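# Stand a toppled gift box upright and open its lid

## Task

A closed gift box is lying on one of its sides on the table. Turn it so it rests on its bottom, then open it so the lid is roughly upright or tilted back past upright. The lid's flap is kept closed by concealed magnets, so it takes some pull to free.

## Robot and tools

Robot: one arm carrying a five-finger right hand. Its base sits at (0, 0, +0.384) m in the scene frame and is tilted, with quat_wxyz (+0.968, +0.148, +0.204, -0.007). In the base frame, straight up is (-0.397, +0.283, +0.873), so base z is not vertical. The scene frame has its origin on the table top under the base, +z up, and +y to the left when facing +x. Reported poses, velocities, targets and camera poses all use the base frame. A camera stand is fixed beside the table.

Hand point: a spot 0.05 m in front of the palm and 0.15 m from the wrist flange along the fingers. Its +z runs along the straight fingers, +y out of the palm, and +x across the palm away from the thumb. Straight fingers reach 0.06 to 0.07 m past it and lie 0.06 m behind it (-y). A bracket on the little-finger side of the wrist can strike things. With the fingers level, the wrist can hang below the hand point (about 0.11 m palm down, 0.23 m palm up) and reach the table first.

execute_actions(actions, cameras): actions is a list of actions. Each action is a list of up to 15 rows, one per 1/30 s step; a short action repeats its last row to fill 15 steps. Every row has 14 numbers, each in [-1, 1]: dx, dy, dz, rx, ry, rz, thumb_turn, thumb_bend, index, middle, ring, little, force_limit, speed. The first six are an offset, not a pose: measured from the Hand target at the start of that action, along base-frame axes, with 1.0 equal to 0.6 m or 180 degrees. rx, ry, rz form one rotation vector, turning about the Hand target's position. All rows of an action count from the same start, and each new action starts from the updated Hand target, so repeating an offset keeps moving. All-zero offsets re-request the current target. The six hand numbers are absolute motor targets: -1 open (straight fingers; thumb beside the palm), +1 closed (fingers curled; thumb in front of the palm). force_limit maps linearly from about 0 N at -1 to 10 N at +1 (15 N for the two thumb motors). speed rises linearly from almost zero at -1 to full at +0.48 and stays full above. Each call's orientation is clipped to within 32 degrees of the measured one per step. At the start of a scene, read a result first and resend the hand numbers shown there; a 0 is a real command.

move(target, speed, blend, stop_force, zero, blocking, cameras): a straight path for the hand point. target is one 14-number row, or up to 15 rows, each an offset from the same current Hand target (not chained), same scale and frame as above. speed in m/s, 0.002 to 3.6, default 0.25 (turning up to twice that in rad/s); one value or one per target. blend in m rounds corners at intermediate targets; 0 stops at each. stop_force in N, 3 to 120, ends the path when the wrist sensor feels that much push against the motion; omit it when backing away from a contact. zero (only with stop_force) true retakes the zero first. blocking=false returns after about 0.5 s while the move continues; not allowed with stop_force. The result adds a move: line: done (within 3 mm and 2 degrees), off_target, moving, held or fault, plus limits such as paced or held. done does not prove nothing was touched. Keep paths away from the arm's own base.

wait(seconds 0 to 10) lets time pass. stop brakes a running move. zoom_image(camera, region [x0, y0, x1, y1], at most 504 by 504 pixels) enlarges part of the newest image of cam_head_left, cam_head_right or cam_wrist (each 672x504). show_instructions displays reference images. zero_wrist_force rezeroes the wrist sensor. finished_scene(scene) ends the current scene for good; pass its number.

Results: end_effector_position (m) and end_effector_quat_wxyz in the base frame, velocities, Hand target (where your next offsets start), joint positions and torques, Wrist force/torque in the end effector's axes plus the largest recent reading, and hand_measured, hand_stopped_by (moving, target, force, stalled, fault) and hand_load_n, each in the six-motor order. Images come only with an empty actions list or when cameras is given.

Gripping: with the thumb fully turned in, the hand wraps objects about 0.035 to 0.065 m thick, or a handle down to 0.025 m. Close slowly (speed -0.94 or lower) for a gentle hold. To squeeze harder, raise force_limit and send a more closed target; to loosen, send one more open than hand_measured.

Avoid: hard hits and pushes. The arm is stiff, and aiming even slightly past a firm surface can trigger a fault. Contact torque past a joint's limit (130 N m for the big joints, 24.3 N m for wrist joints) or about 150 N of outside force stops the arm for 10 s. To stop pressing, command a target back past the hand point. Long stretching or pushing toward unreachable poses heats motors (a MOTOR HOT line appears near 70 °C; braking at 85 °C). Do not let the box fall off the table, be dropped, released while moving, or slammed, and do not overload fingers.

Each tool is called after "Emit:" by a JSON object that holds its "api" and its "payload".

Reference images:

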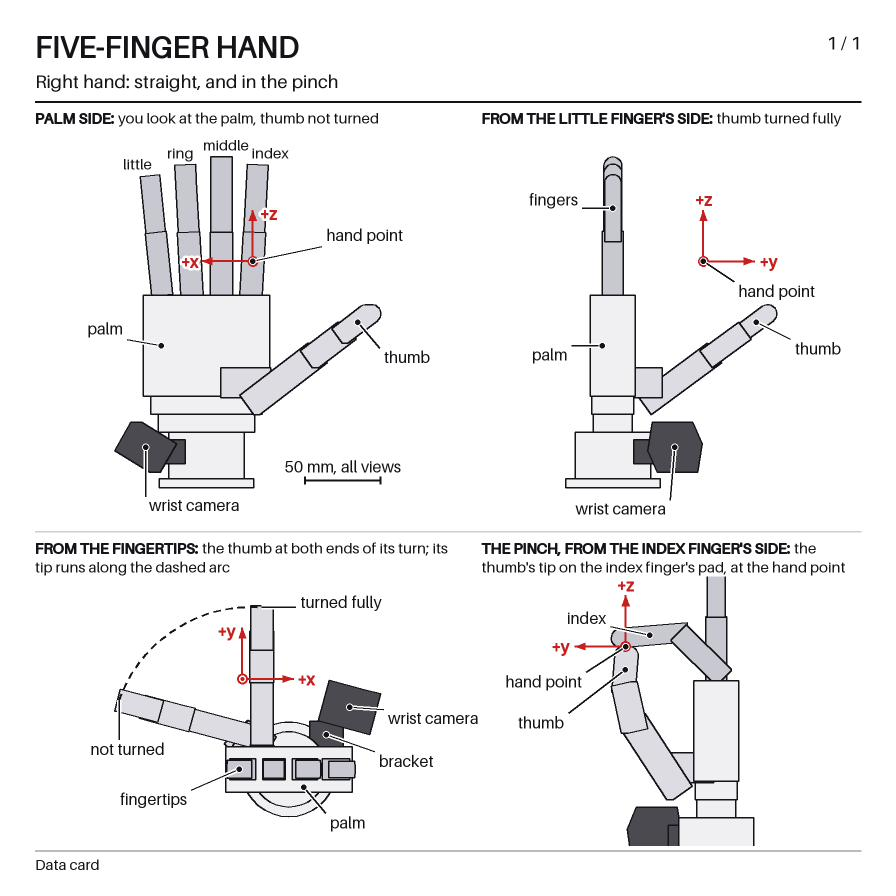

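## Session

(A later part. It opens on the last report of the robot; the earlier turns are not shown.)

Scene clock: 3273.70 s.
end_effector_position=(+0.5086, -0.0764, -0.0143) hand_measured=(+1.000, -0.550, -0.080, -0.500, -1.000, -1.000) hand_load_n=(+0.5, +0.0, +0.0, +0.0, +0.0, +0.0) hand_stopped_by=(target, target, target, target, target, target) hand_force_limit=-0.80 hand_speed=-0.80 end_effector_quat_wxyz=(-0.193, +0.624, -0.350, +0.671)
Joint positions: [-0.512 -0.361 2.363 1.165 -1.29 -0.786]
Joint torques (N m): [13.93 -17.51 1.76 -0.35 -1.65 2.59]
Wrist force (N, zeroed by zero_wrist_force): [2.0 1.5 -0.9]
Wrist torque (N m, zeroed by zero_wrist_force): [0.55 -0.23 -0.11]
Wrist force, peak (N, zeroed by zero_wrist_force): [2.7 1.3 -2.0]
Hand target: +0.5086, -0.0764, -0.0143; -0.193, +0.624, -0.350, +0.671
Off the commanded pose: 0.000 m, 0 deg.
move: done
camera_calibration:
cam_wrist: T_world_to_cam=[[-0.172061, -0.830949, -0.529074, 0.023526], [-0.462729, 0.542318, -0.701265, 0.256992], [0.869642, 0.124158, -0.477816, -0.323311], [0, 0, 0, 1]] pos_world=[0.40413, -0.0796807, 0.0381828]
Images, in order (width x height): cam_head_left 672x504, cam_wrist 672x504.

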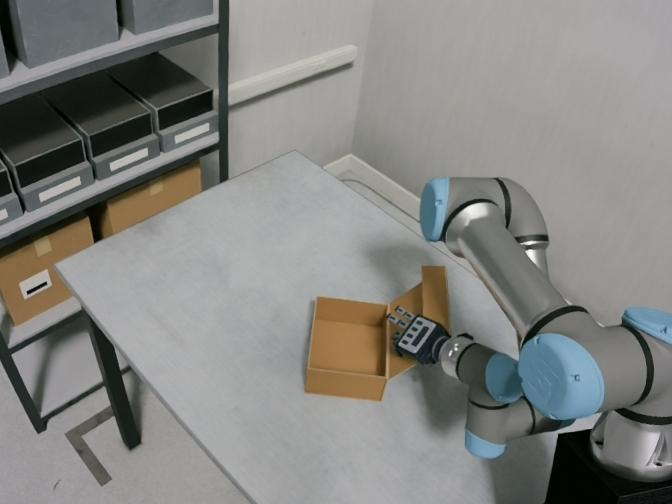

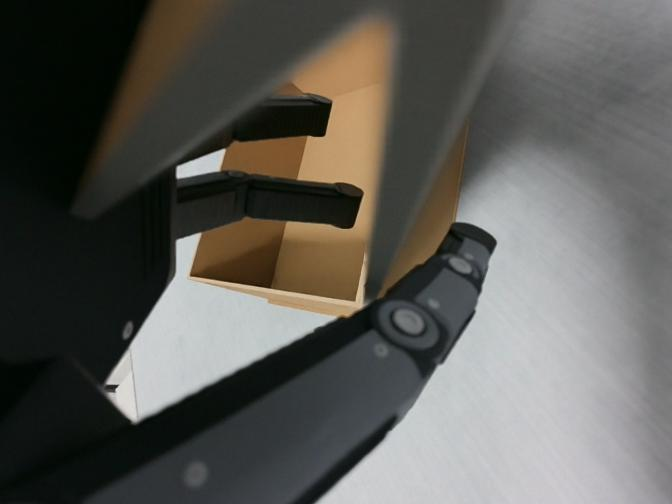

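Emit:
{"api": "move", "payload": {"target": [-0.005, -0.01162, -0.00985, 0.02592, -0.02918, 0.02127, 1, -0.55, -0.08, -0.5, -1, -1, -0.8, -0.8], "speed": 0.02, "stop_force": 6, "cameras": ["cam_wrist", "cam_head_left"]}}

Scene clock: 3291.83 s.
end_effector_position=(+0.5056, -0.0833, -0.0202) hand_measured=(+1.000, -0.550, -0.080, -0.500, -1.000, -1.000) hand_load_n=(+0.5, +0.5, +0.0, +0.0, +0.0, +0.0) hand_stopped_by=(target, target, target, target, target, target) hand_force_limit=-0.80 hand_speed=-0.80 end_effector_quat_wxyz=(-0.257, +0.595, -0.347, +0.678)
Joint positions: [-0.646 -0.286 2.332 1.04 -1.091 -0.655]
Joint torques (N m): [-0.23 -16.08 1.89 -3.87 2.36 2.58]
Wrist force (N, zeroed by zero_wrist_force): [1.9 1.6 -1.9]
Wrist torque (N m, zeroed by zero_wrist_force): [0.60 -0.21 -0.10]
Wrist force, peak (N, zeroed by zero_wrist_force): [2.5 0.5 -2.6]
Hand target: +0.5056, -0.0833, -0.0202; -0.257, +0.595, -0.347, +0.678
Off the commanded pose: 0.000 m, 0 deg.
move: done
camera_calibration:
cam_wrist: T_world_to_cam=[[-0.0655855, -0.792655, -0.606133, -0.0381026], [-0.43568, 0.569229, -0.697253, 0.243909], [0.897709, 0.21835, -0.382677, -0.327152], [0, 0, 0, 1]] pos_world=[0.397455, -0.0976086, 0.0217774]
Images, in order (width x height): cam_head_left 672x504, cam_wrist 672x504.

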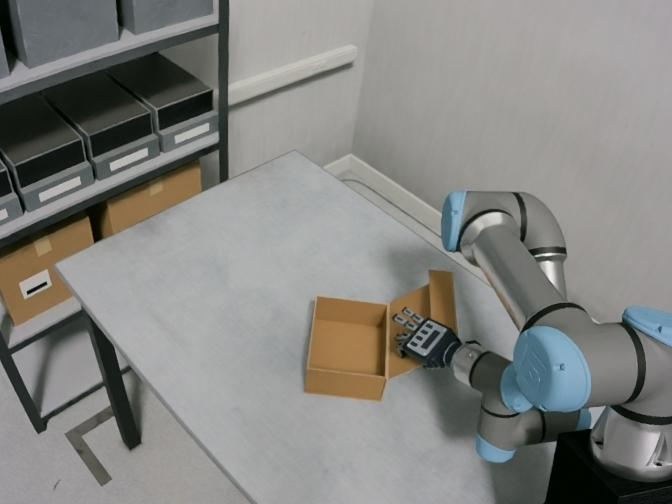

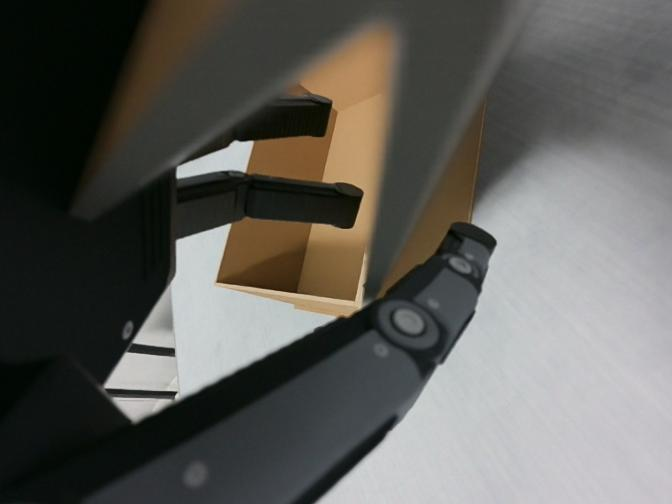

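Emit:
{"api": "move", "payload": {"target": [-0.00328, -0.01107, -0.01118, 0.02592, -0.02918, 0.02127, 1, -0.55, -0.08, -0.5, -1, -1, -0.8, -0.8], "speed": 0.02, "stop_force": 6, "cameras": ["cam_wrist", "cam_head_left"]}}

Scene clock: 3306.97 s.
end_effector_position=(+0.5037, -0.0900, -0.0270) hand_measured=(+1.000, -0.550, -0.080, -0.500, -1.000, -1.000) hand_load_n=(+0.5, +0.0, +0.0, +0.0, +0.0, +0.0) hand_stopped_by=(target, target, target, target, target, target) hand_force_limit=-0.80 hand_speed=-0.80 end_effector_quat_wxyz=(-0.319, +0.564, -0.342, +0.681)
Joint positions: [-0.766 -0.224 2.273 0.928 -0.918 -0.488]
Joint torques (N m): [-1.22 -14.95 3.2 -3.55 2.18 2.57]
Wrist force (N, zeroed by zero_wrist_force): [1.2 2.2 -0.9]
Wrist torque (N m, zeroed by zero_wrist_force): [0.65 -0.17 -0.08]
Wrist force, peak (N, zeroed by zero_wrist_force): [2.1 1.9 -2.0]
Hand target: +0.5037, -0.0900, -0.0270; -0.319, +0.564, -0.342, +0.681
Off the commanded pose: 0.000 m, 0 deg.
move: done
camera_calibration:
cam_wrist: T_world_to_cam=[[0.0443162, -0.741315, -0.669692, -0.100006], [-0.411088, 0.597435, -0.688533, 0.232528], [0.910518, 0.305816, -0.27827, -0.322218], [0, 0, 0, 1]] pos_world=[0.393406, -0.114517, 0.00346636]
Images, in order (width x height): cam_head_left 672x504, cam_wrist 672x504.

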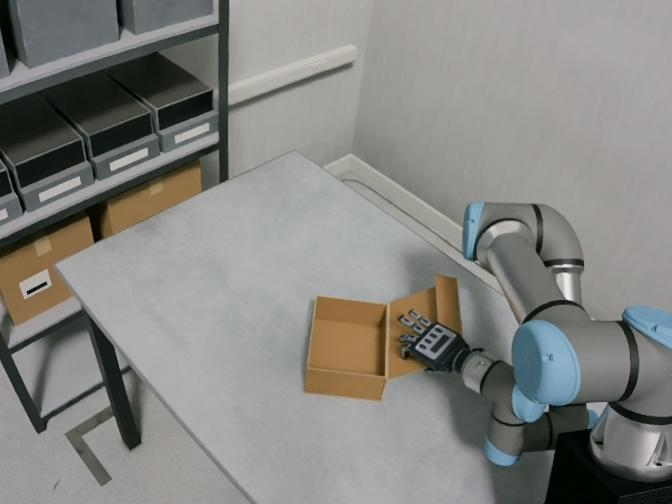

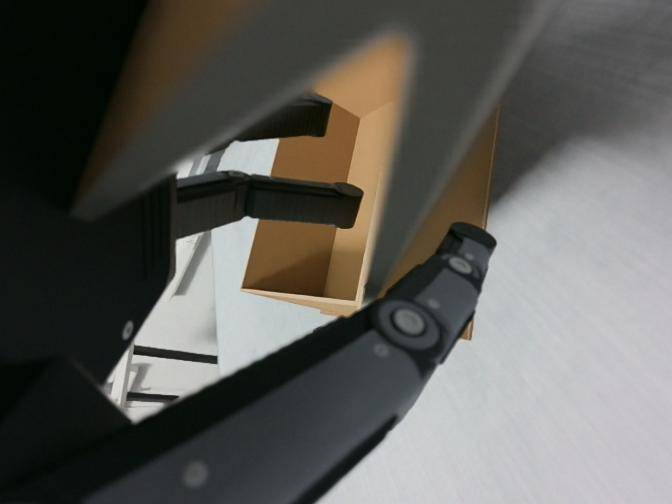

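Emit:
{"api": "move", "payload": {"target": [-0.00148, -0.01025, -0.01227, 0.02592, -0.02918, 0.02127, 1, -0.55, -0.08, -0.5, -1, -1, -0.8, -0.8], "speed": 0.02, "stop_force": 6, "cameras": ["cam_wrist", "cam_head_left"]}}

Scene clock: 3317.30 s.
end_effector_position=(+0.5028, -0.0961, -0.0343) hand_measured=(+1.000, -0.550, -0.080, -0.500, -1.000, -1.000) hand_load_n=(+0.5, +0.0, +0.0, +0.0, +0.0, +0.0) hand_stopped_by=(target, target, target, target, target, target) hand_force_limit=-0.80 hand_speed=-0.80 end_effector_quat_wxyz=(-0.379, +0.530, -0.335, +0.680)
Joint positions: [-0.862 -0.177 2.192 0.822 -0.789 -0.279]
Joint torques (N m): [-2.41 -14.3 2.72 -3.22 1.91 2.53]
Wrist force (N, zeroed by zero_wrist_force): [1.5 2.4 -0.8]
Wrist torque (N m, zeroed by zero_wrist_force): [0.71 -0.23 -0.02]
Wrist force, peak (N, zeroed by zero_wrist_force): [2.0 2.3 -0.8]
Hand target: +0.5028, -0.0961, -0.0343; -0.379, +0.530, -0.335, +0.680
Off the commanded pose: 0.000 m, 0 deg.
move: done
camera_calibration:
cam_wrist: T_world_to_cam=[[0.155561, -0.677983, -0.718428, -0.161048], [-0.389421, 0.626294, -0.675357, 0.223139], [0.907828, 0.38483, -0.166594, -0.308799], [0, 0, 0, 1]] pos_world=[0.392284, -0.130103, -0.0164467]
Images, in order (width x height): cam_head_left 672x504, cam_wrist 672x504.

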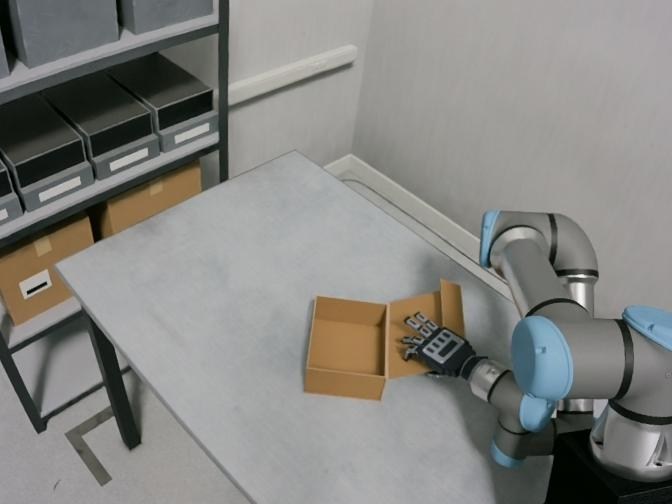

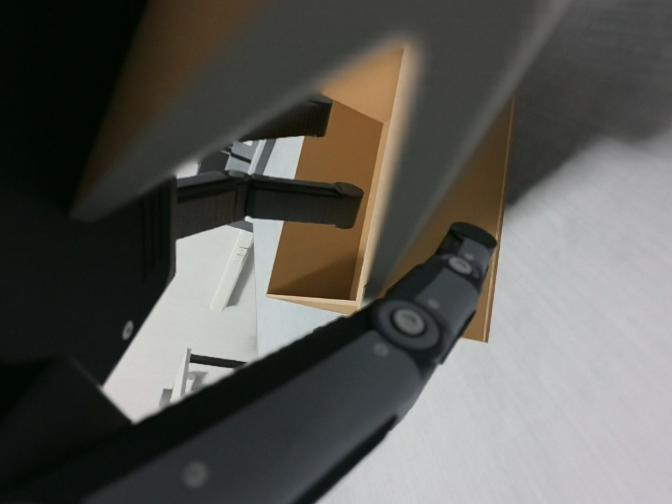

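Emit:
{"api": "move", "payload": {"target": [0, 0, 0, 0, 0, 0, 1, -0.55, -0.45, -0.5, -1, -1, -0.8, -0.8], "cameras": []}}

Emit:
{"api": "move", "payload": {"target": [0.00699, -0.00577, -0.00855, 0.0084, 0.04846, -0.02584, 1, -0.55, -0.45, -0.5, -1, -1, -0.8, -0.8], "speed": 0.02, "stop_force": 6, "cameras": ["cam_wrist", "cam_head_left"]}}

Scene clock: 3429.33 s.
end_effector_position=(+0.5028, -0.0961, -0.0343) hand_measured=(+1.000, -0.550, -0.450, -0.500, -1.000, -1.000) hand_load_n=(+0.5, +0.5, +0.0, +0.0, +0.0, +0.0) hand_stopped_by=(target, target, target, target, target, target) hand_force_limit=-0.80 hand_speed=-0.80 end_effector_quat_wxyz=(-0.379, +0.530, -0.335, +0.680)
Joint positions: [-0.862 -0.177 2.192 0.822 -0.789 -0.279]
Joint torques (N m): [-2.87 -14.67 3.17 -2.96 1.99 2.58]
Wrist force (N, zeroed by zero_wrist_force): [1.8 1.8 -0.8]
Wrist torque (N m, zeroed by zero_wrist_force): [0.64 -0.27 -0.01]
Wrist force, peak (N, zeroed by zero_wrist_force): [1.6 2.8 -0.6]
Hand target: +0.5028, -0.0961, -0.0343; -0.379, +0.530, -0.335, +0.680
Off the commanded pose: 0.000 m, 0 deg.
move: done
No camera images: "cameras" was empty.

Scene clock: 3434.57 s.
end_effector_position=(+0.5070, -0.0996, -0.0394) hand_measured=(+1.000, -0.550, -0.450, -0.500, -1.000, -1.000) hand_load_n=(+0.5, +0.0, +0.0, +0.0, +0.0, +0.0) hand_stopped_by=(target, target, target, target, target, target) hand_force_limit=-0.80 hand_speed=-0.80 end_effector_quat_wxyz=(-0.332, +0.561, -0.393, +0.648)
Joint positions: [-0.775 -0.238 2.281 1.023 -0.936 -0.441]
Joint torques (N m): [10.89 -37.63 29.31 -0.15 -1.68 -2.99]
Wrist force (N, zeroed by zero_wrist_force): [1.6 2.8 -0.8]
Wrist torque (N m, zeroed by zero_wrist_force): [0.71 -0.25 0.03]
Wrist force, peak (N, zeroed by zero_wrist_force): [1.6 3.0 -0.9]
Hand target: +0.5070, -0.0996, -0.0394; -0.332, +0.561, -0.393, +0.648
Off the commanded pose: 0.000 m, 0 deg.
move: done
camera_calibration:
cam_wrist: T_world_to_cam=[[-0.0109362, -0.664493, -0.747215, -0.0830848], [-0.433423, 0.676564, -0.59532, 0.253898], [0.901124, 0.317349, -0.295405, -0.320597], [0, 0, 0, 1]] pos_world=[0.398034, -0.125246, -0.00563784]
Images, in order (width x height): cam_head_left 672x504, cam_wrist 672x504.

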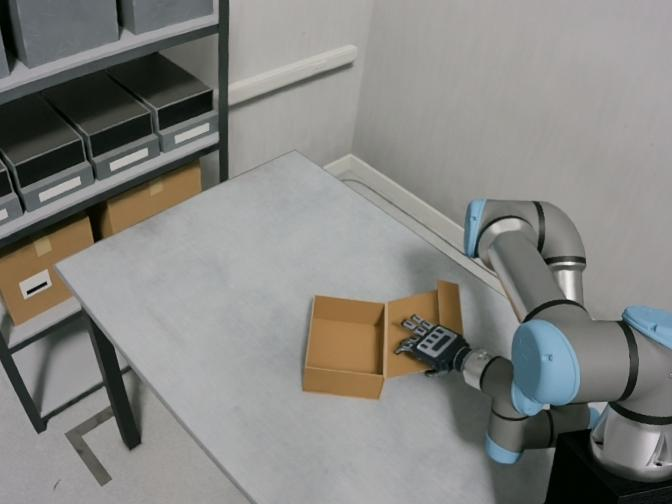

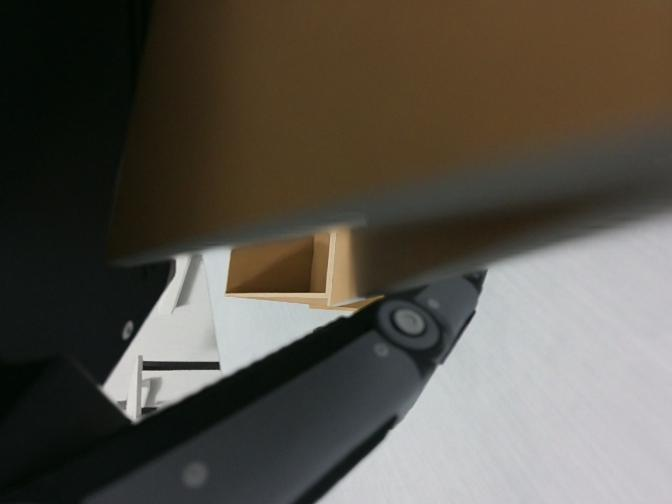

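Emit:
{"api": "move", "payload": {"target": [0.00152, -0.00852, -0.01353, 0.02592, -0.02918, 0.02127, 1, -0.55, -0.45, -0.5, -1, -1, -0.8, -0.8], "speed": 0.02, "stop_force": 6, "cameras": ["cam_wrist", "cam_head_left", "cam_head_right"]}}

Scene clock: 3455.33 s.
end_effector_position=(+0.5079, -0.1047, -0.0476) hand_measured=(+1.000, -0.550, -0.450, -0.500, -1.000, -1.000) hand_load_n=(+0.5, +0.5, +0.0, +0.0, +0.0, +0.0) hand_stopped_by=(target, target, target, target, target, target) hand_force_limit=-0.80 hand_speed=-0.80 end_effector_quat_wxyz=(-0.393, +0.530, -0.385, +0.645)
Joint positions: [-0.865 -0.185 2.196 0.929 -0.797 -0.253]
Joint torques (N m): [-3.41 -15.15 2.75 -3.33 2.15 2.57]
Wrist force (N, zeroed by zero_wrist_force): [1.6 2.8 -0.4]
Wrist torque (N m, zeroed by zero_wrist_force): [0.69 -0.29 -0.02]
Wrist force, peak (N, zeroed by zero_wrist_force): [1.9 3.1 -0.7]
Hand target: +0.5079, -0.1047, -0.0476; -0.393, +0.530, -0.385, +0.645
Off the commanded pose: 0.000 m, 0 deg.
move: done
camera_calibration:
cam_wrist: T_world_to_cam=[[0.102156, -0.598592, -0.794514, -0.145342], [-0.42546, 0.695664, -0.578822, 0.251719], [0.899193, 0.397164, -0.183611, -0.307486], [0, 0, 0, 1]] pos_world=[0.398433, -0.13999, -0.0262335]

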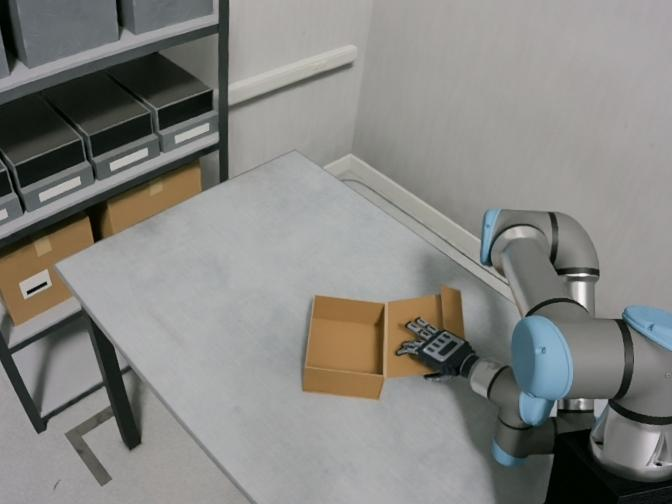

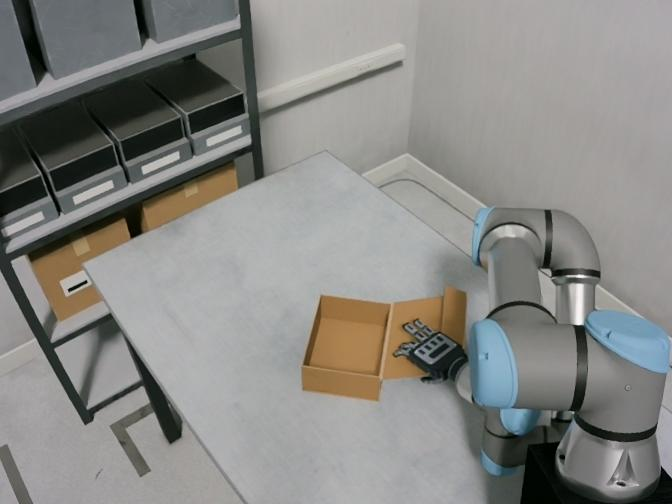

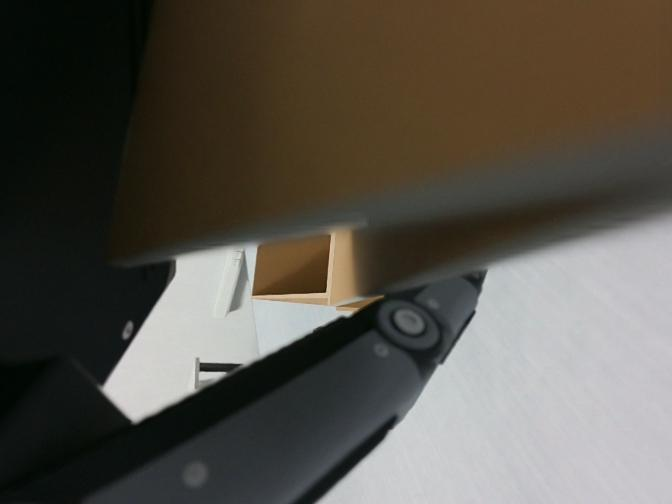

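Emit:
{"api": "zoom_image", "payload": {"camera": "cam_head_left", "region": [290, 260, 500, 420]}}

Emit:
{"api": "zoom_image", "payload": {"camera": "cam_head_right", "region": [290, 260, 500, 420]}}

Scaled by 2.400 from the camera's 672x504 image, which has a finer 960x720 frame.

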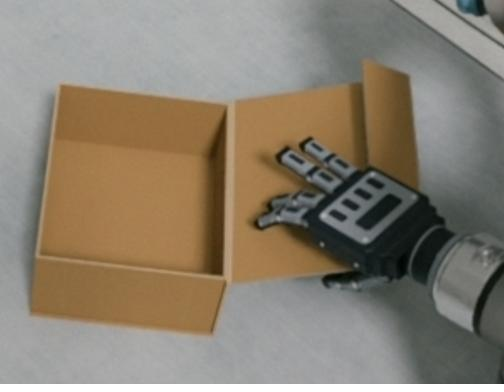

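Scaled by 2.400 from the camera's 672x504 image, which has a finer 960x720 frame.

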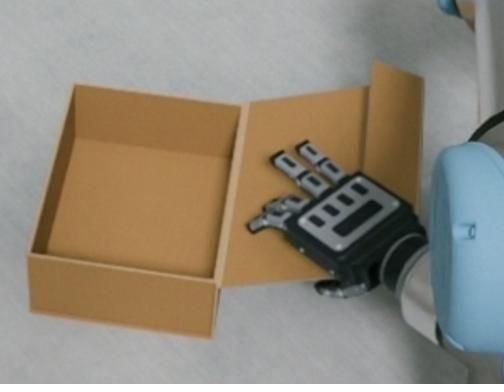

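Emit:
{"api": "move", "payload": {"target": [0.01323, -0.00945, -0.0291, 0, 0, 0, 1, -0.55, -0.45, -0.5, -1, -1, -0.8, -0.8], "speed": 0.015, "stop_force": 5, "cameras": ["cam_head_right", "cam_head_left"]}}

Scene clock: 3503.00 s.
end_effector_position=(+0.5140, -0.1091, -0.0610) hand_measured=(+1.000, -0.550, -0.450, -0.500, -1.000, -1.000) hand_load_n=(+2.0, +1.5, +0.0, +6.5, +0.0, +0.0) hand_stopped_by=(target, target, target, target, target, target) hand_force_limit=-0.80 hand_speed=-0.80 end_effector_quat_wxyz=(-0.393, +0.530, -0.385, +0.645)
Joint positions: [-0.858 -0.159 2.153 0.949 -0.804 -0.256]
Joint torques (N m): [-4.16 -35.93 28.15 -2.8 2.13 2.07]
Wrist force (N, zeroed by zero_wrist_force): [1.9 -1.4 0.2]
Wrist torque (N m, zeroed by zero_wrist_force): [0.83 -0.15 -0.01]
Wrist force, peak (N, zeroed by zero_wrist_force): [3.3 -3.6 -3.2]
Hand target: +0.5140, -0.1091, -0.0610; -0.393, +0.530, -0.385, +0.645 (not the last commanded pose)
Off the commanded pose: 0.005 m, 0 deg.
move: contact
Images, in order (width x height): cam_head_left 672x504, cam_head_right 672x504.

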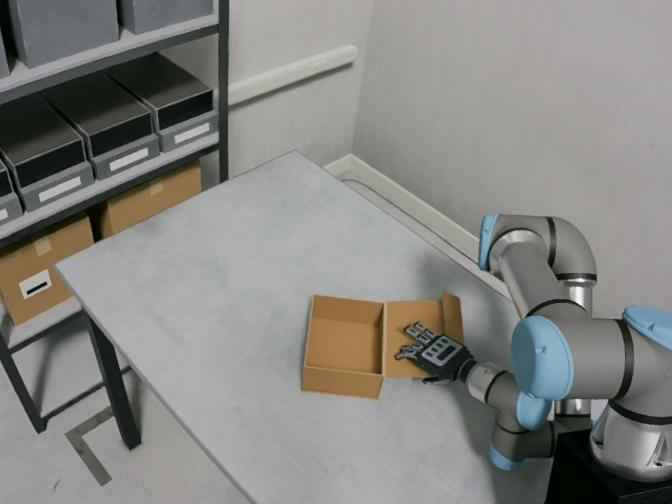

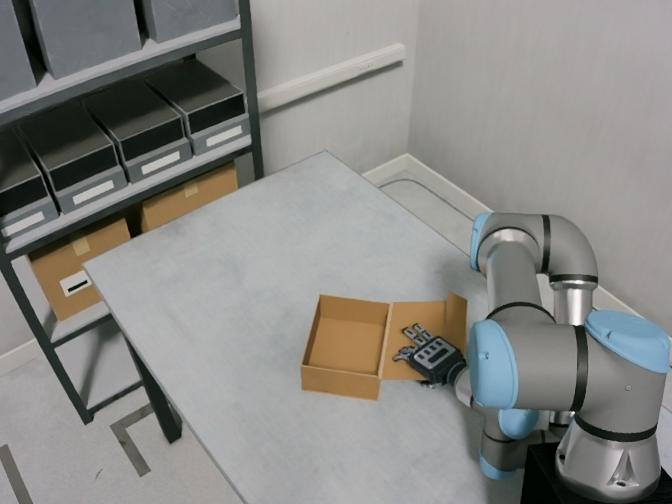

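Emit:
{"api": "execute_actions", "payload": {"actions": [[[0,0,0,0,0,0,1,-0.55,-1,-1,-1,-1,-0.8,-0.6]],[[0,0,0,0,0,0,1,-0.55,-1,-1,-1,-1,-0.8,-0.6]]], "cameras": ["all"]}}

Scene clock: 3543.57 s.
end_effector_position=(+0.5140, -0.1091, -0.0610) hand_measured=(+1.000, -0.550, -1.000, -1.000, -1.000, -1.000) hand_load_n=(+0.5, +0.5, +0.0, +0.0, +0.0, -0.5) hand_stopped_by=(target, target, target, target, target, target) hand_force_limit=-0.80 hand_speed=-0.60 end_effector_quat_wxyz=(-0.393, +0.530, -0.385, +0.645)
Joint positions: [-0.858 -0.159 2.153 0.949 -0.804 -0.256]
Joint torques (N m): [-1.46 -35.48 24.35 -2.78 1.88 2.42]
Wrist force (N, zeroed by zero_wrist_force): [1.4 2.8 -0.3]
Wrist torque (N m, zeroed by zero_wrist_force): [0.70 -0.29 0.07]
Wrist force, peak (N, zeroed by zero_wrist_force): [1.5 3.2 -0.3]
Hand target: +0.5140, -0.1091, -0.0610; -0.393, +0.530, -0.385, +0.645
Off the commanded pose: 0.000 m, 0 deg.
camera_calibration:
cam_wrist: T_world_to_cam=[[0.102156, -0.598592, -0.794514, -0.159185], [-0.42546, 0.695664, -0.578822, 0.249549], [0.899193, 0.397164, -0.183611, -0.313723], [0, 0, 0, 1]] pos_world=[0.404533, -0.14429, -0.0396335]

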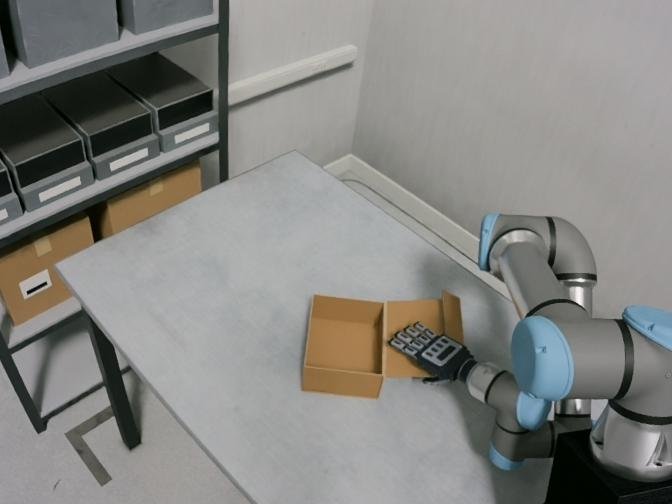

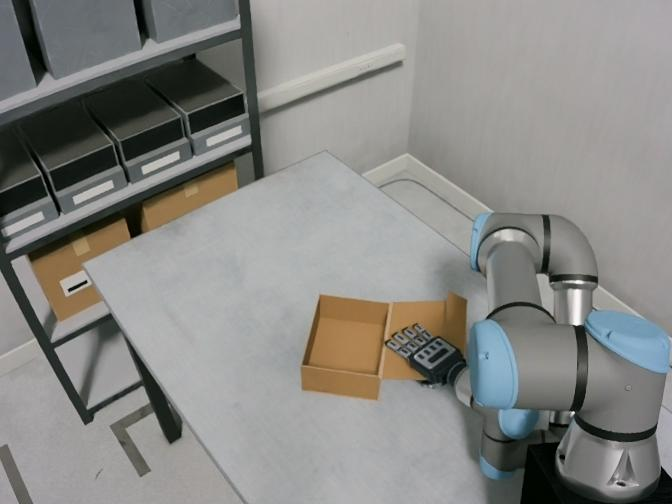

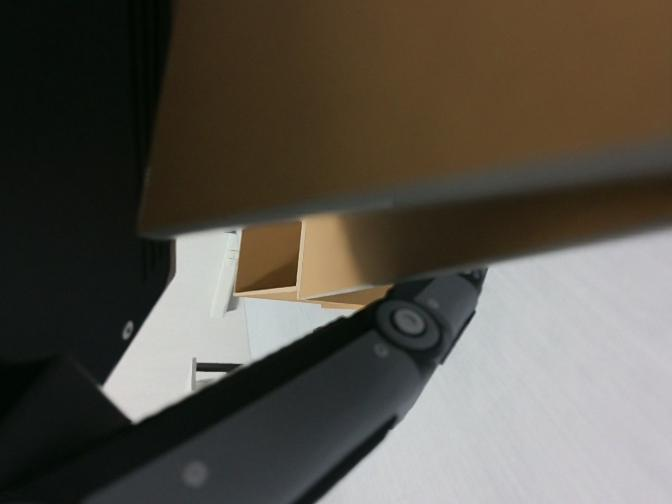

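Emit:
{"api": "zoom_image", "payload": {"camera": "cam_head_left", "region": [280, 270, 500, 435]}}

Emit:
{"api": "zoom_image", "payload": {"camera": "cam_head_right", "region": [280, 270, 500, 435]}}

Scaled by 2.291 from the camera's 672x504 image, which has a finer 960x720 frame.

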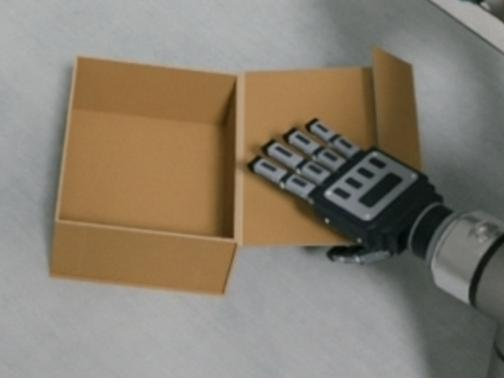

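Scaled by 2.291 from the camera's 672x504 image, which has a finer 960x720 frame.

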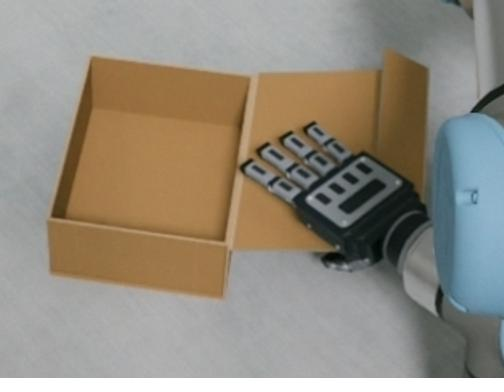

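Emit:
{"api": "zoom_image", "payload": {"camera": "cam_wrist", "region": [200, 200, 560, 380]}}

Scaled by 1.400 from the camera's 672x504 image, which has a finer 960x720 frame.

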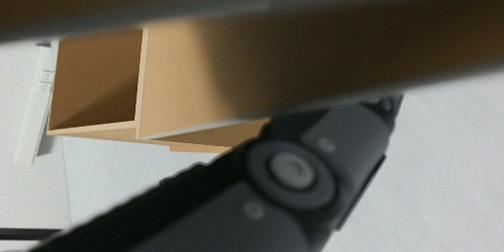

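Emit:
{"api": "move", "payload": {"target": [-0.0001,-0.0114,0.0037,0.02206,-0.01576,-0.0485,1,-0.55,-1,-1,-1,-1,-0.8,-0.6], "speed": 0.04}}

Emit:
{"api": "move", "payload": {"target": [-0.0021,-0.0115,0.0027,0.02206,-0.01576,-0.0485,1,-0.55,-1,-1,-1,-1,-0.8,-0.6], "speed": 0.04, "cameras": ["cam_wrist","cam_head_left"]}}

Scene clock: 3834.90 s.
end_effector_position=(+0.5139, -0.1159, -0.0588) hand_measured=(+1.000, -0.550, -1.000, -1.000, -1.000, -1.000) hand_load_n=(+0.5, +0.5, +0.0, +0.0, +0.0, +0.0) hand_stopped_by=(target, target, target, target, target, target) hand_force_limit=-0.80 hand_speed=-0.60 end_effector_quat_wxyz=(-0.371, +0.469, -0.436, +0.673)
Joint positions: [-0.757 -0.133 2.146 0.922 -1.068 -0.217]
Joint torques (N m): [10.69 -14.9 2.73 -3.68 -2.01 2.8]
Wrist force (N, zeroed by zero_wrist_force): [1.4 2.7 0.3]
Wrist torque (N m, zeroed by zero_wrist_force): [0.66 -0.30 -0.02]
Wrist force, peak (N, zeroed by zero_wrist_force): [1.5 3.3 0.0]
Hand target: +0.5139, -0.1159, -0.0588; -0.371, +0.469, -0.436, +0.673
Off the commanded pose: 0.000 m, 0 deg.
move: done

Scene clock: 3837.63 s.
end_effector_position=(+0.5126, -0.1228, -0.0572) hand_measured=(+1.000, -0.550, -1.000, -1.000, -1.000, -1.000) hand_load_n=(+0.5, +0.5, +0.0, +0.0, -0.5, +0.0) hand_stopped_by=(target, target, target, target, target, target) hand_force_limit=-0.80 hand_speed=-0.60 end_effector_quat_wxyz=(-0.345, +0.404, -0.484, +0.695)
Joint positions: [-0.636 -0.124 2.126 0.929 -1.353 -0.189]
Joint torques (N m): [13.27 -26.17 2.06 -0.43 -1.87 2.58]
Wrist force (N, zeroed by zero_wrist_force): [1.3 2.7 0.1]
Wrist torque (N m, zeroed by zero_wrist_force): [0.68 -0.25 -0.04]
Wrist force, peak (N, zeroed by zero_wrist_force): [1.3 2.9 0.3]
Hand target: +0.5126, -0.1228, -0.0571; -0.345, +0.404, -0.484, +0.695
Off the commanded pose: 0.000 m, 0 deg.
move: done
camera_calibration:
cam_wrist: T_world_to_cam=[[0.0159774, -0.500597, -0.865533, -0.112163], [-0.132766, 0.856916, -0.498064, 0.135117], [0.991019, 0.122871, -0.0527711, -0.379611], [0, 0, 0, 1]] pos_world=[0.395933, -0.125289, -0.0498166]
Images, in order (width x height): cam_head_left 672x504, cam_wrist 672x504.

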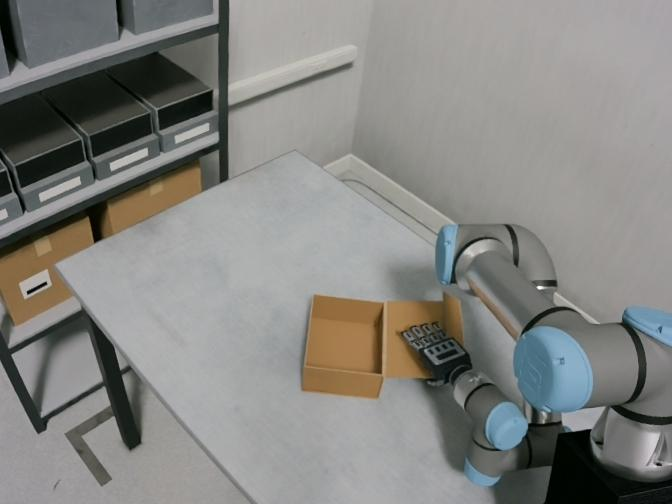

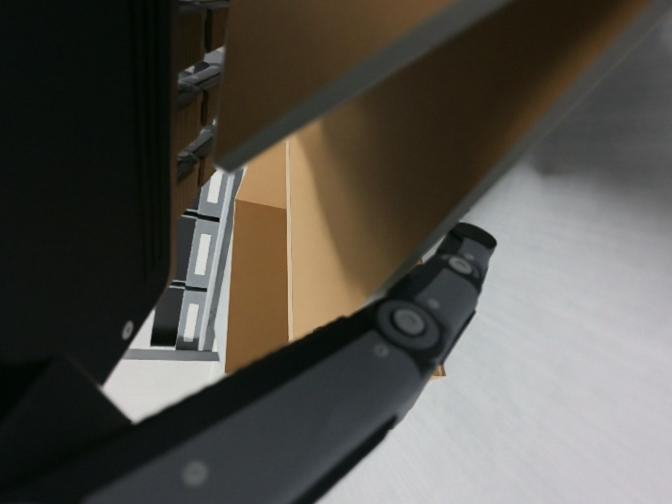

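Emit:
{"api": "move", "payload": {"target": [0.01323,-0.00946,-0.0291,0,0,0,1,-0.55,-1,-1,-1,-1,-0.8,-0.6], "speed": 0.015, "stop_force": 5, "cameras": ["cam_wrist","cam_head_left"]}}

Scene clock: 3930.73 s.
end_effector_position=(+0.5206, -0.1285, -0.0746) hand_measured=(+1.000, -0.550, -1.000, -1.000, -1.000, -1.000) hand_load_n=(+0.0, +0.5, +0.0, +0.0, +0.0, +0.0) hand_stopped_by=(target, target, target, target, target, target) hand_force_limit=-0.80 hand_speed=-0.60 end_effector_quat_wxyz=(-0.345, +0.404, -0.484, +0.695)
Joint positions: [-0.635 -0.091 2.07 0.952 -1.354 -0.189]
Joint torques (N m): [12.24 -14.32 1.97 -0.32 -1.86 -2.68]
Wrist force (N, zeroed by zero_wrist_force): [1.5 2.6 0.2]
Wrist torque (N m, zeroed by zero_wrist_force): [0.62 -0.25 -0.06]
Wrist force, peak (N, zeroed by zero_wrist_force): [2.1 3.2 -0.5]
Hand target: +0.5206, -0.1285, -0.0746; -0.345, +0.404, -0.484, +0.695
Off the commanded pose: 0.000 m, 0 deg.
move: done
camera_calibration:
cam_wrist: T_world_to_cam=[[0.0159643, -0.500603, -0.86553, -0.130148], [-0.132547, 0.856941, -0.49808, 0.132211], [0.991048, 0.122675, -0.0526728, -0.387703], [0, 0, 0, 1]] pos_world=[0.403834, -0.130888, -0.067217]
Images, in order (width x height): cam_head_left 672x504, cam_wrist 672x504.

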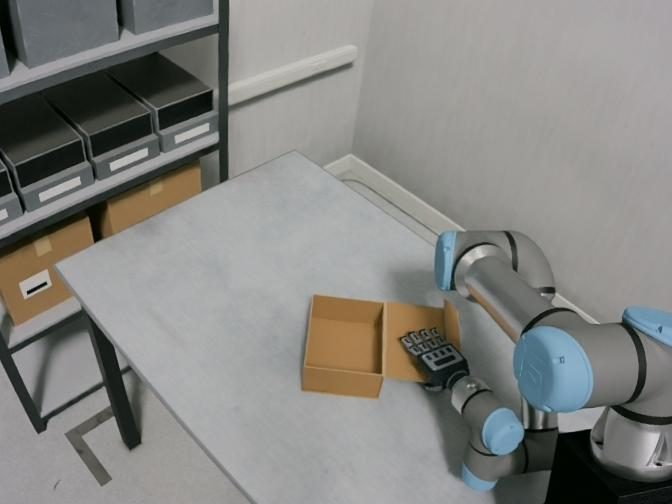

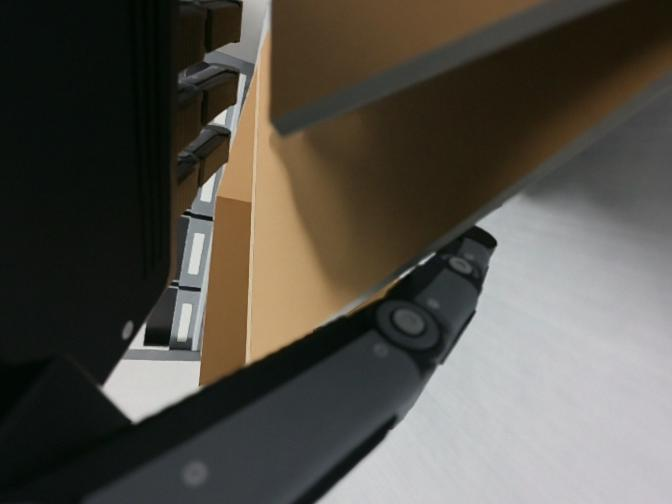

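Emit:
{"api": "move", "payload": {"target": [0.00926,-0.00662,-0.02037,0,0,0,1,-0.55,-1,-1,-1,-1,-0.8,-0.6], "speed": 0.015, "stop_force": 5, "cameras": ["cam_wrist","cam_head_left"]}}

Scene clock: 3936.70 s.
end_effector_position=(+0.5261, -0.1324, -0.0868) hand_measured=(+1.000, -0.550, -1.000, -1.000, -1.000, -1.000) hand_load_n=(+0.5, +0.5, +0.0, +0.0, +0.0, +0.0) hand_stopped_by=(target, target, target, target, target, target) hand_force_limit=-0.80 hand_speed=-0.60 end_effector_quat_wxyz=(-0.345, +0.404, -0.484, +0.695)
Joint positions: [-0.635 -0.068 2.031 0.969 -1.355 -0.189]
Joint torques (N m): [12.39 -13.43 2.68 -0.37 -2.01 -2.73]
Wrist force (N, zeroed by zero_wrist_force): [1.3 2.4 0.2]
Wrist torque (N m, zeroed by zero_wrist_force): [0.61 -0.28 -0.04]
Wrist force, peak (N, zeroed by zero_wrist_force): [1.9 3.1 -0.1]
Hand target: +0.5261, -0.1324, -0.0868; -0.345, +0.404, -0.484, +0.695
Off the commanded pose: 0.000 m, 0 deg.
move: done
camera_calibration:
cam_wrist: T_world_to_cam=[[0.0159643, -0.500603, -0.86553, -0.1428], [-0.132547, 0.856941, -0.49808, 0.130304], [0.991048, 0.122675, -0.0526728, -0.393404], [0, 0, 0, 1]] pos_world=[0.409434, -0.134888, -0.079417]
Images, in order (width x height): cam_head_left 672x504, cam_wrist 672x504.

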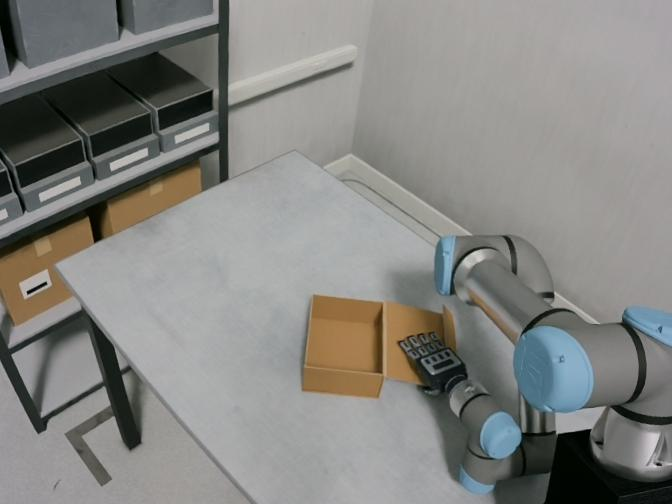

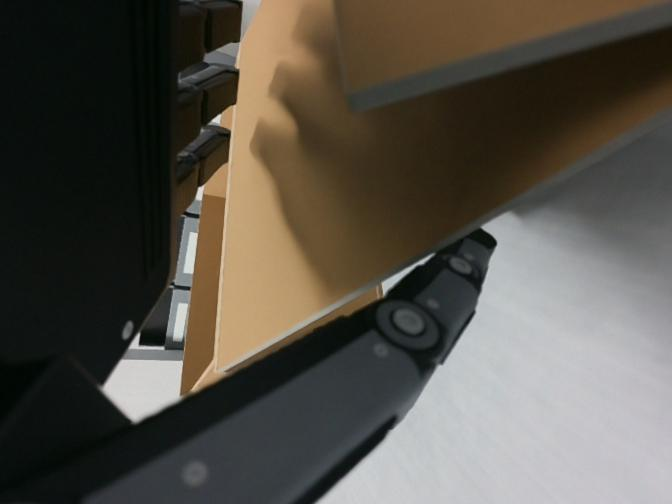

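Emit:
{"api": "move", "payload": {"target": [0.00618,-0.00441,-0.01358,0,0,0,1,-0.55,-1,-1,-1,-1,-0.8,-0.6], "speed": 0.015, "stop_force": 4}}

Emit:
{"api": "move", "payload": {"target": [-0.00583,0.00657,-0.00479,0,0,0,1,-0.55,-1,-1,-1,-1,-0.8,-0.6], "speed": 0.01, "stop_force": 4, "cameras": ["cam_wrist","cam_head_left"]}}

Scene clock: 3945.77 s.
end_effector_position=(+0.5298, -0.1351, -0.0950) hand_measured=(+1.000, -0.550, -1.000, -1.000, -1.000, -1.000) hand_load_n=(+1.0, +0.5, +0.0, +0.0, +0.0, +0.0) hand_stopped_by=(target, target, target, target, target, target) hand_force_limit=-0.80 hand_speed=-0.60 end_effector_quat_wxyz=(-0.345, +0.404, -0.484, +0.695)
Joint positions: [-0.635 -0.053 2.004 0.981 -1.355 -0.189]
Joint torques (N m): [12.06 -14.06 1.66 -0.4 -1.96 -2.85]
Wrist force (N, zeroed by zero_wrist_force): [1.2 2.2 0.2]
Wrist torque (N m, zeroed by zero_wrist_force): [0.63 -0.26 -0.03]
Wrist force, peak (N, zeroed by zero_wrist_force): [1.2 3.0 0.1]
Hand target: +0.5298, -0.1351, -0.0950; -0.345, +0.404, -0.484, +0.695
Off the commanded pose: 0.000 m, 0 deg.
move: done

Scene clock: 3947.33 s.
end_effector_position=(+0.5263, -0.1311, -0.0978) hand_measured=(+1.000, -0.550, -1.000, -1.000, -1.000, -1.000) hand_load_n=(+1.0, +0.5, -0.5, +0.0, +0.0, +0.0) hand_stopped_by=(target, target, target, target, target, target) hand_force_limit=-0.80 hand_speed=-0.60 end_effector_quat_wxyz=(-0.345, +0.404, -0.484, +0.695)
Joint positions: [-0.63 -0.042 2.006 0.968 -1.359 -0.19]
Joint torques (N m): [12.29 -13.35 28.81 -3.78 -1.95 -3.01]
Wrist force (N, zeroed by zero_wrist_force): [1.0 2.1 0.4]
Wrist torque (N m, zeroed by zero_wrist_force): [0.61 -0.26 0.04]
Wrist force, peak (N, zeroed by zero_wrist_force): [0.8 3.1 0.1]
Hand target: +0.5263, -0.1311, -0.0978; -0.345, +0.404, -0.484, +0.695
Off the commanded pose: 0.000 m, 0 deg.
move: done
camera_calibration:
cam_wrist: T_world_to_cam=[[0.0159643, -0.500603, -0.86553, -0.151673], [-0.132547, 0.856941, -0.49808, 0.123738], [0.991048, 0.122675, -0.0526728, -0.394341], [0, 0, 0, 1]] pos_world=[0.409634, -0.133588, -0.090417]
Images, in order (width x height): cam_head_left 672x504, cam_wrist 672x504.

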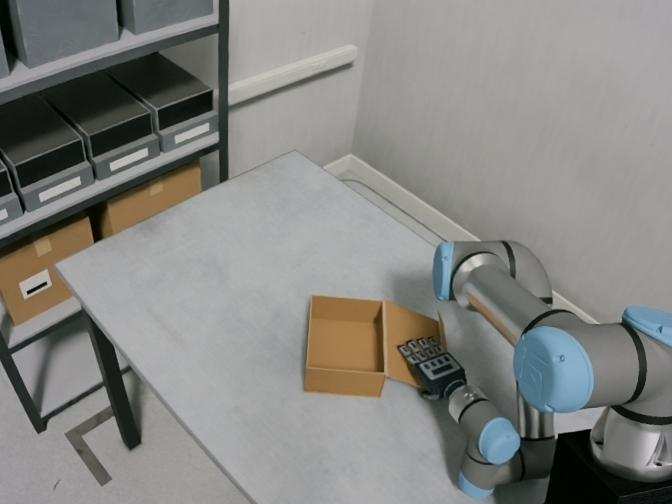

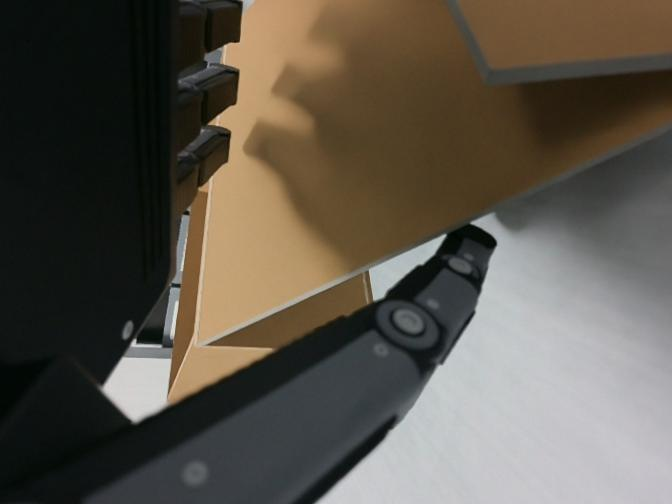

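Emit:
{"api": "zoom_image", "payload": {"camera": "cam_head_left", "region": [280, 270, 500, 435]}}

Scaled by 2.291 from the camera's 672x504 image, which has a finer 960x720 frame.

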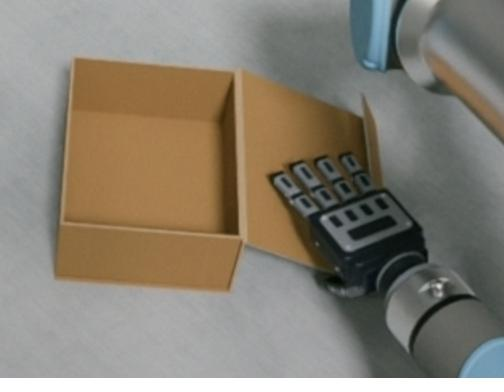

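Emit:
{"api": "move", "payload": {"target": [-0.00583,0.00657,-0.00479,0,0,0,1,-0.55,-1,-1,-1,-1,-0.8,-0.6], "speed": 0.01, "stop_force": 4, "cameras": ["cam_wrist","cam_head_left"]}}

Scene clock: 3966.73 s.
end_effector_position=(+0.5229, -0.1272, -0.1007) hand_measured=(+1.000, -0.550, -1.000, -1.000, -1.000, -1.000) hand_load_n=(+0.0, +0.0, +0.0, +0.0, +0.0, -0.5) hand_stopped_by=(target, target, target, target, target, target) hand_force_limit=-0.80 hand_speed=-0.60 end_effector_quat_wxyz=(-0.345, +0.404, -0.484, +0.695)
Joint positions: [-0.626 -0.03 2.008 0.955 -1.364 -0.191]
Joint torques (N m): [12.73 -12.7 28.27 -3.71 -2.06 -3]
Wrist force (N, zeroed by zero_wrist_force): [1.4 1.6 -0.1]
Wrist torque (N m, zeroed by zero_wrist_force): [0.62 -0.27 0.04]
Wrist force, peak (N, zeroed by zero_wrist_force): [1.3 2.7 0.3]
Hand target: +0.5229, -0.1272, -0.1007; -0.345, +0.404, -0.484, +0.695
Off the commanded pose: 0.000 m, 0 deg.
move: done
camera_calibration:
cam_wrist: T_world_to_cam=[[0.0159643, -0.500603, -0.86553, -0.152175], [-0.132547, 0.856941, -0.49808, 0.118488], [0.991048, 0.122675, -0.0526728, -0.391504], [0, 0, 0, 1]] pos_world=[0.406134, -0.129688, -0.093317]
Images, in order (width x height): cam_head_left 672x504, cam_wrist 672x504.

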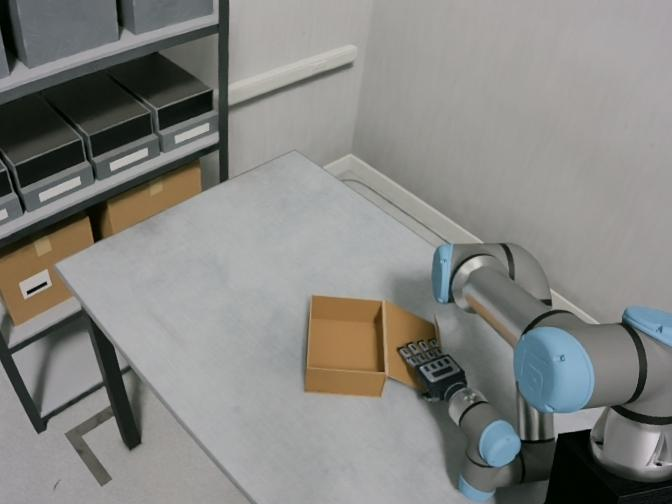

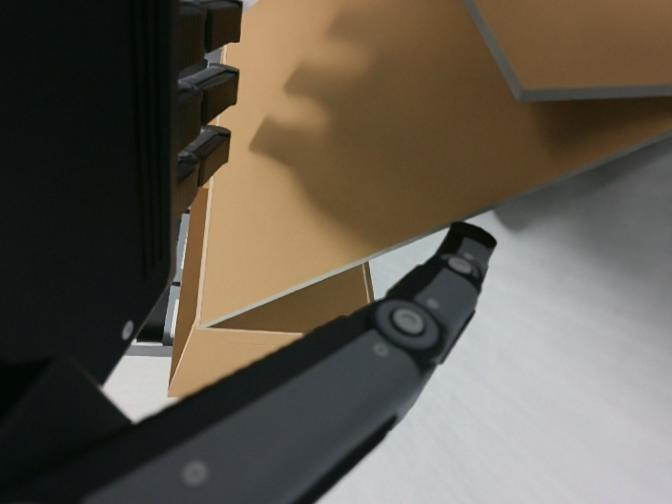

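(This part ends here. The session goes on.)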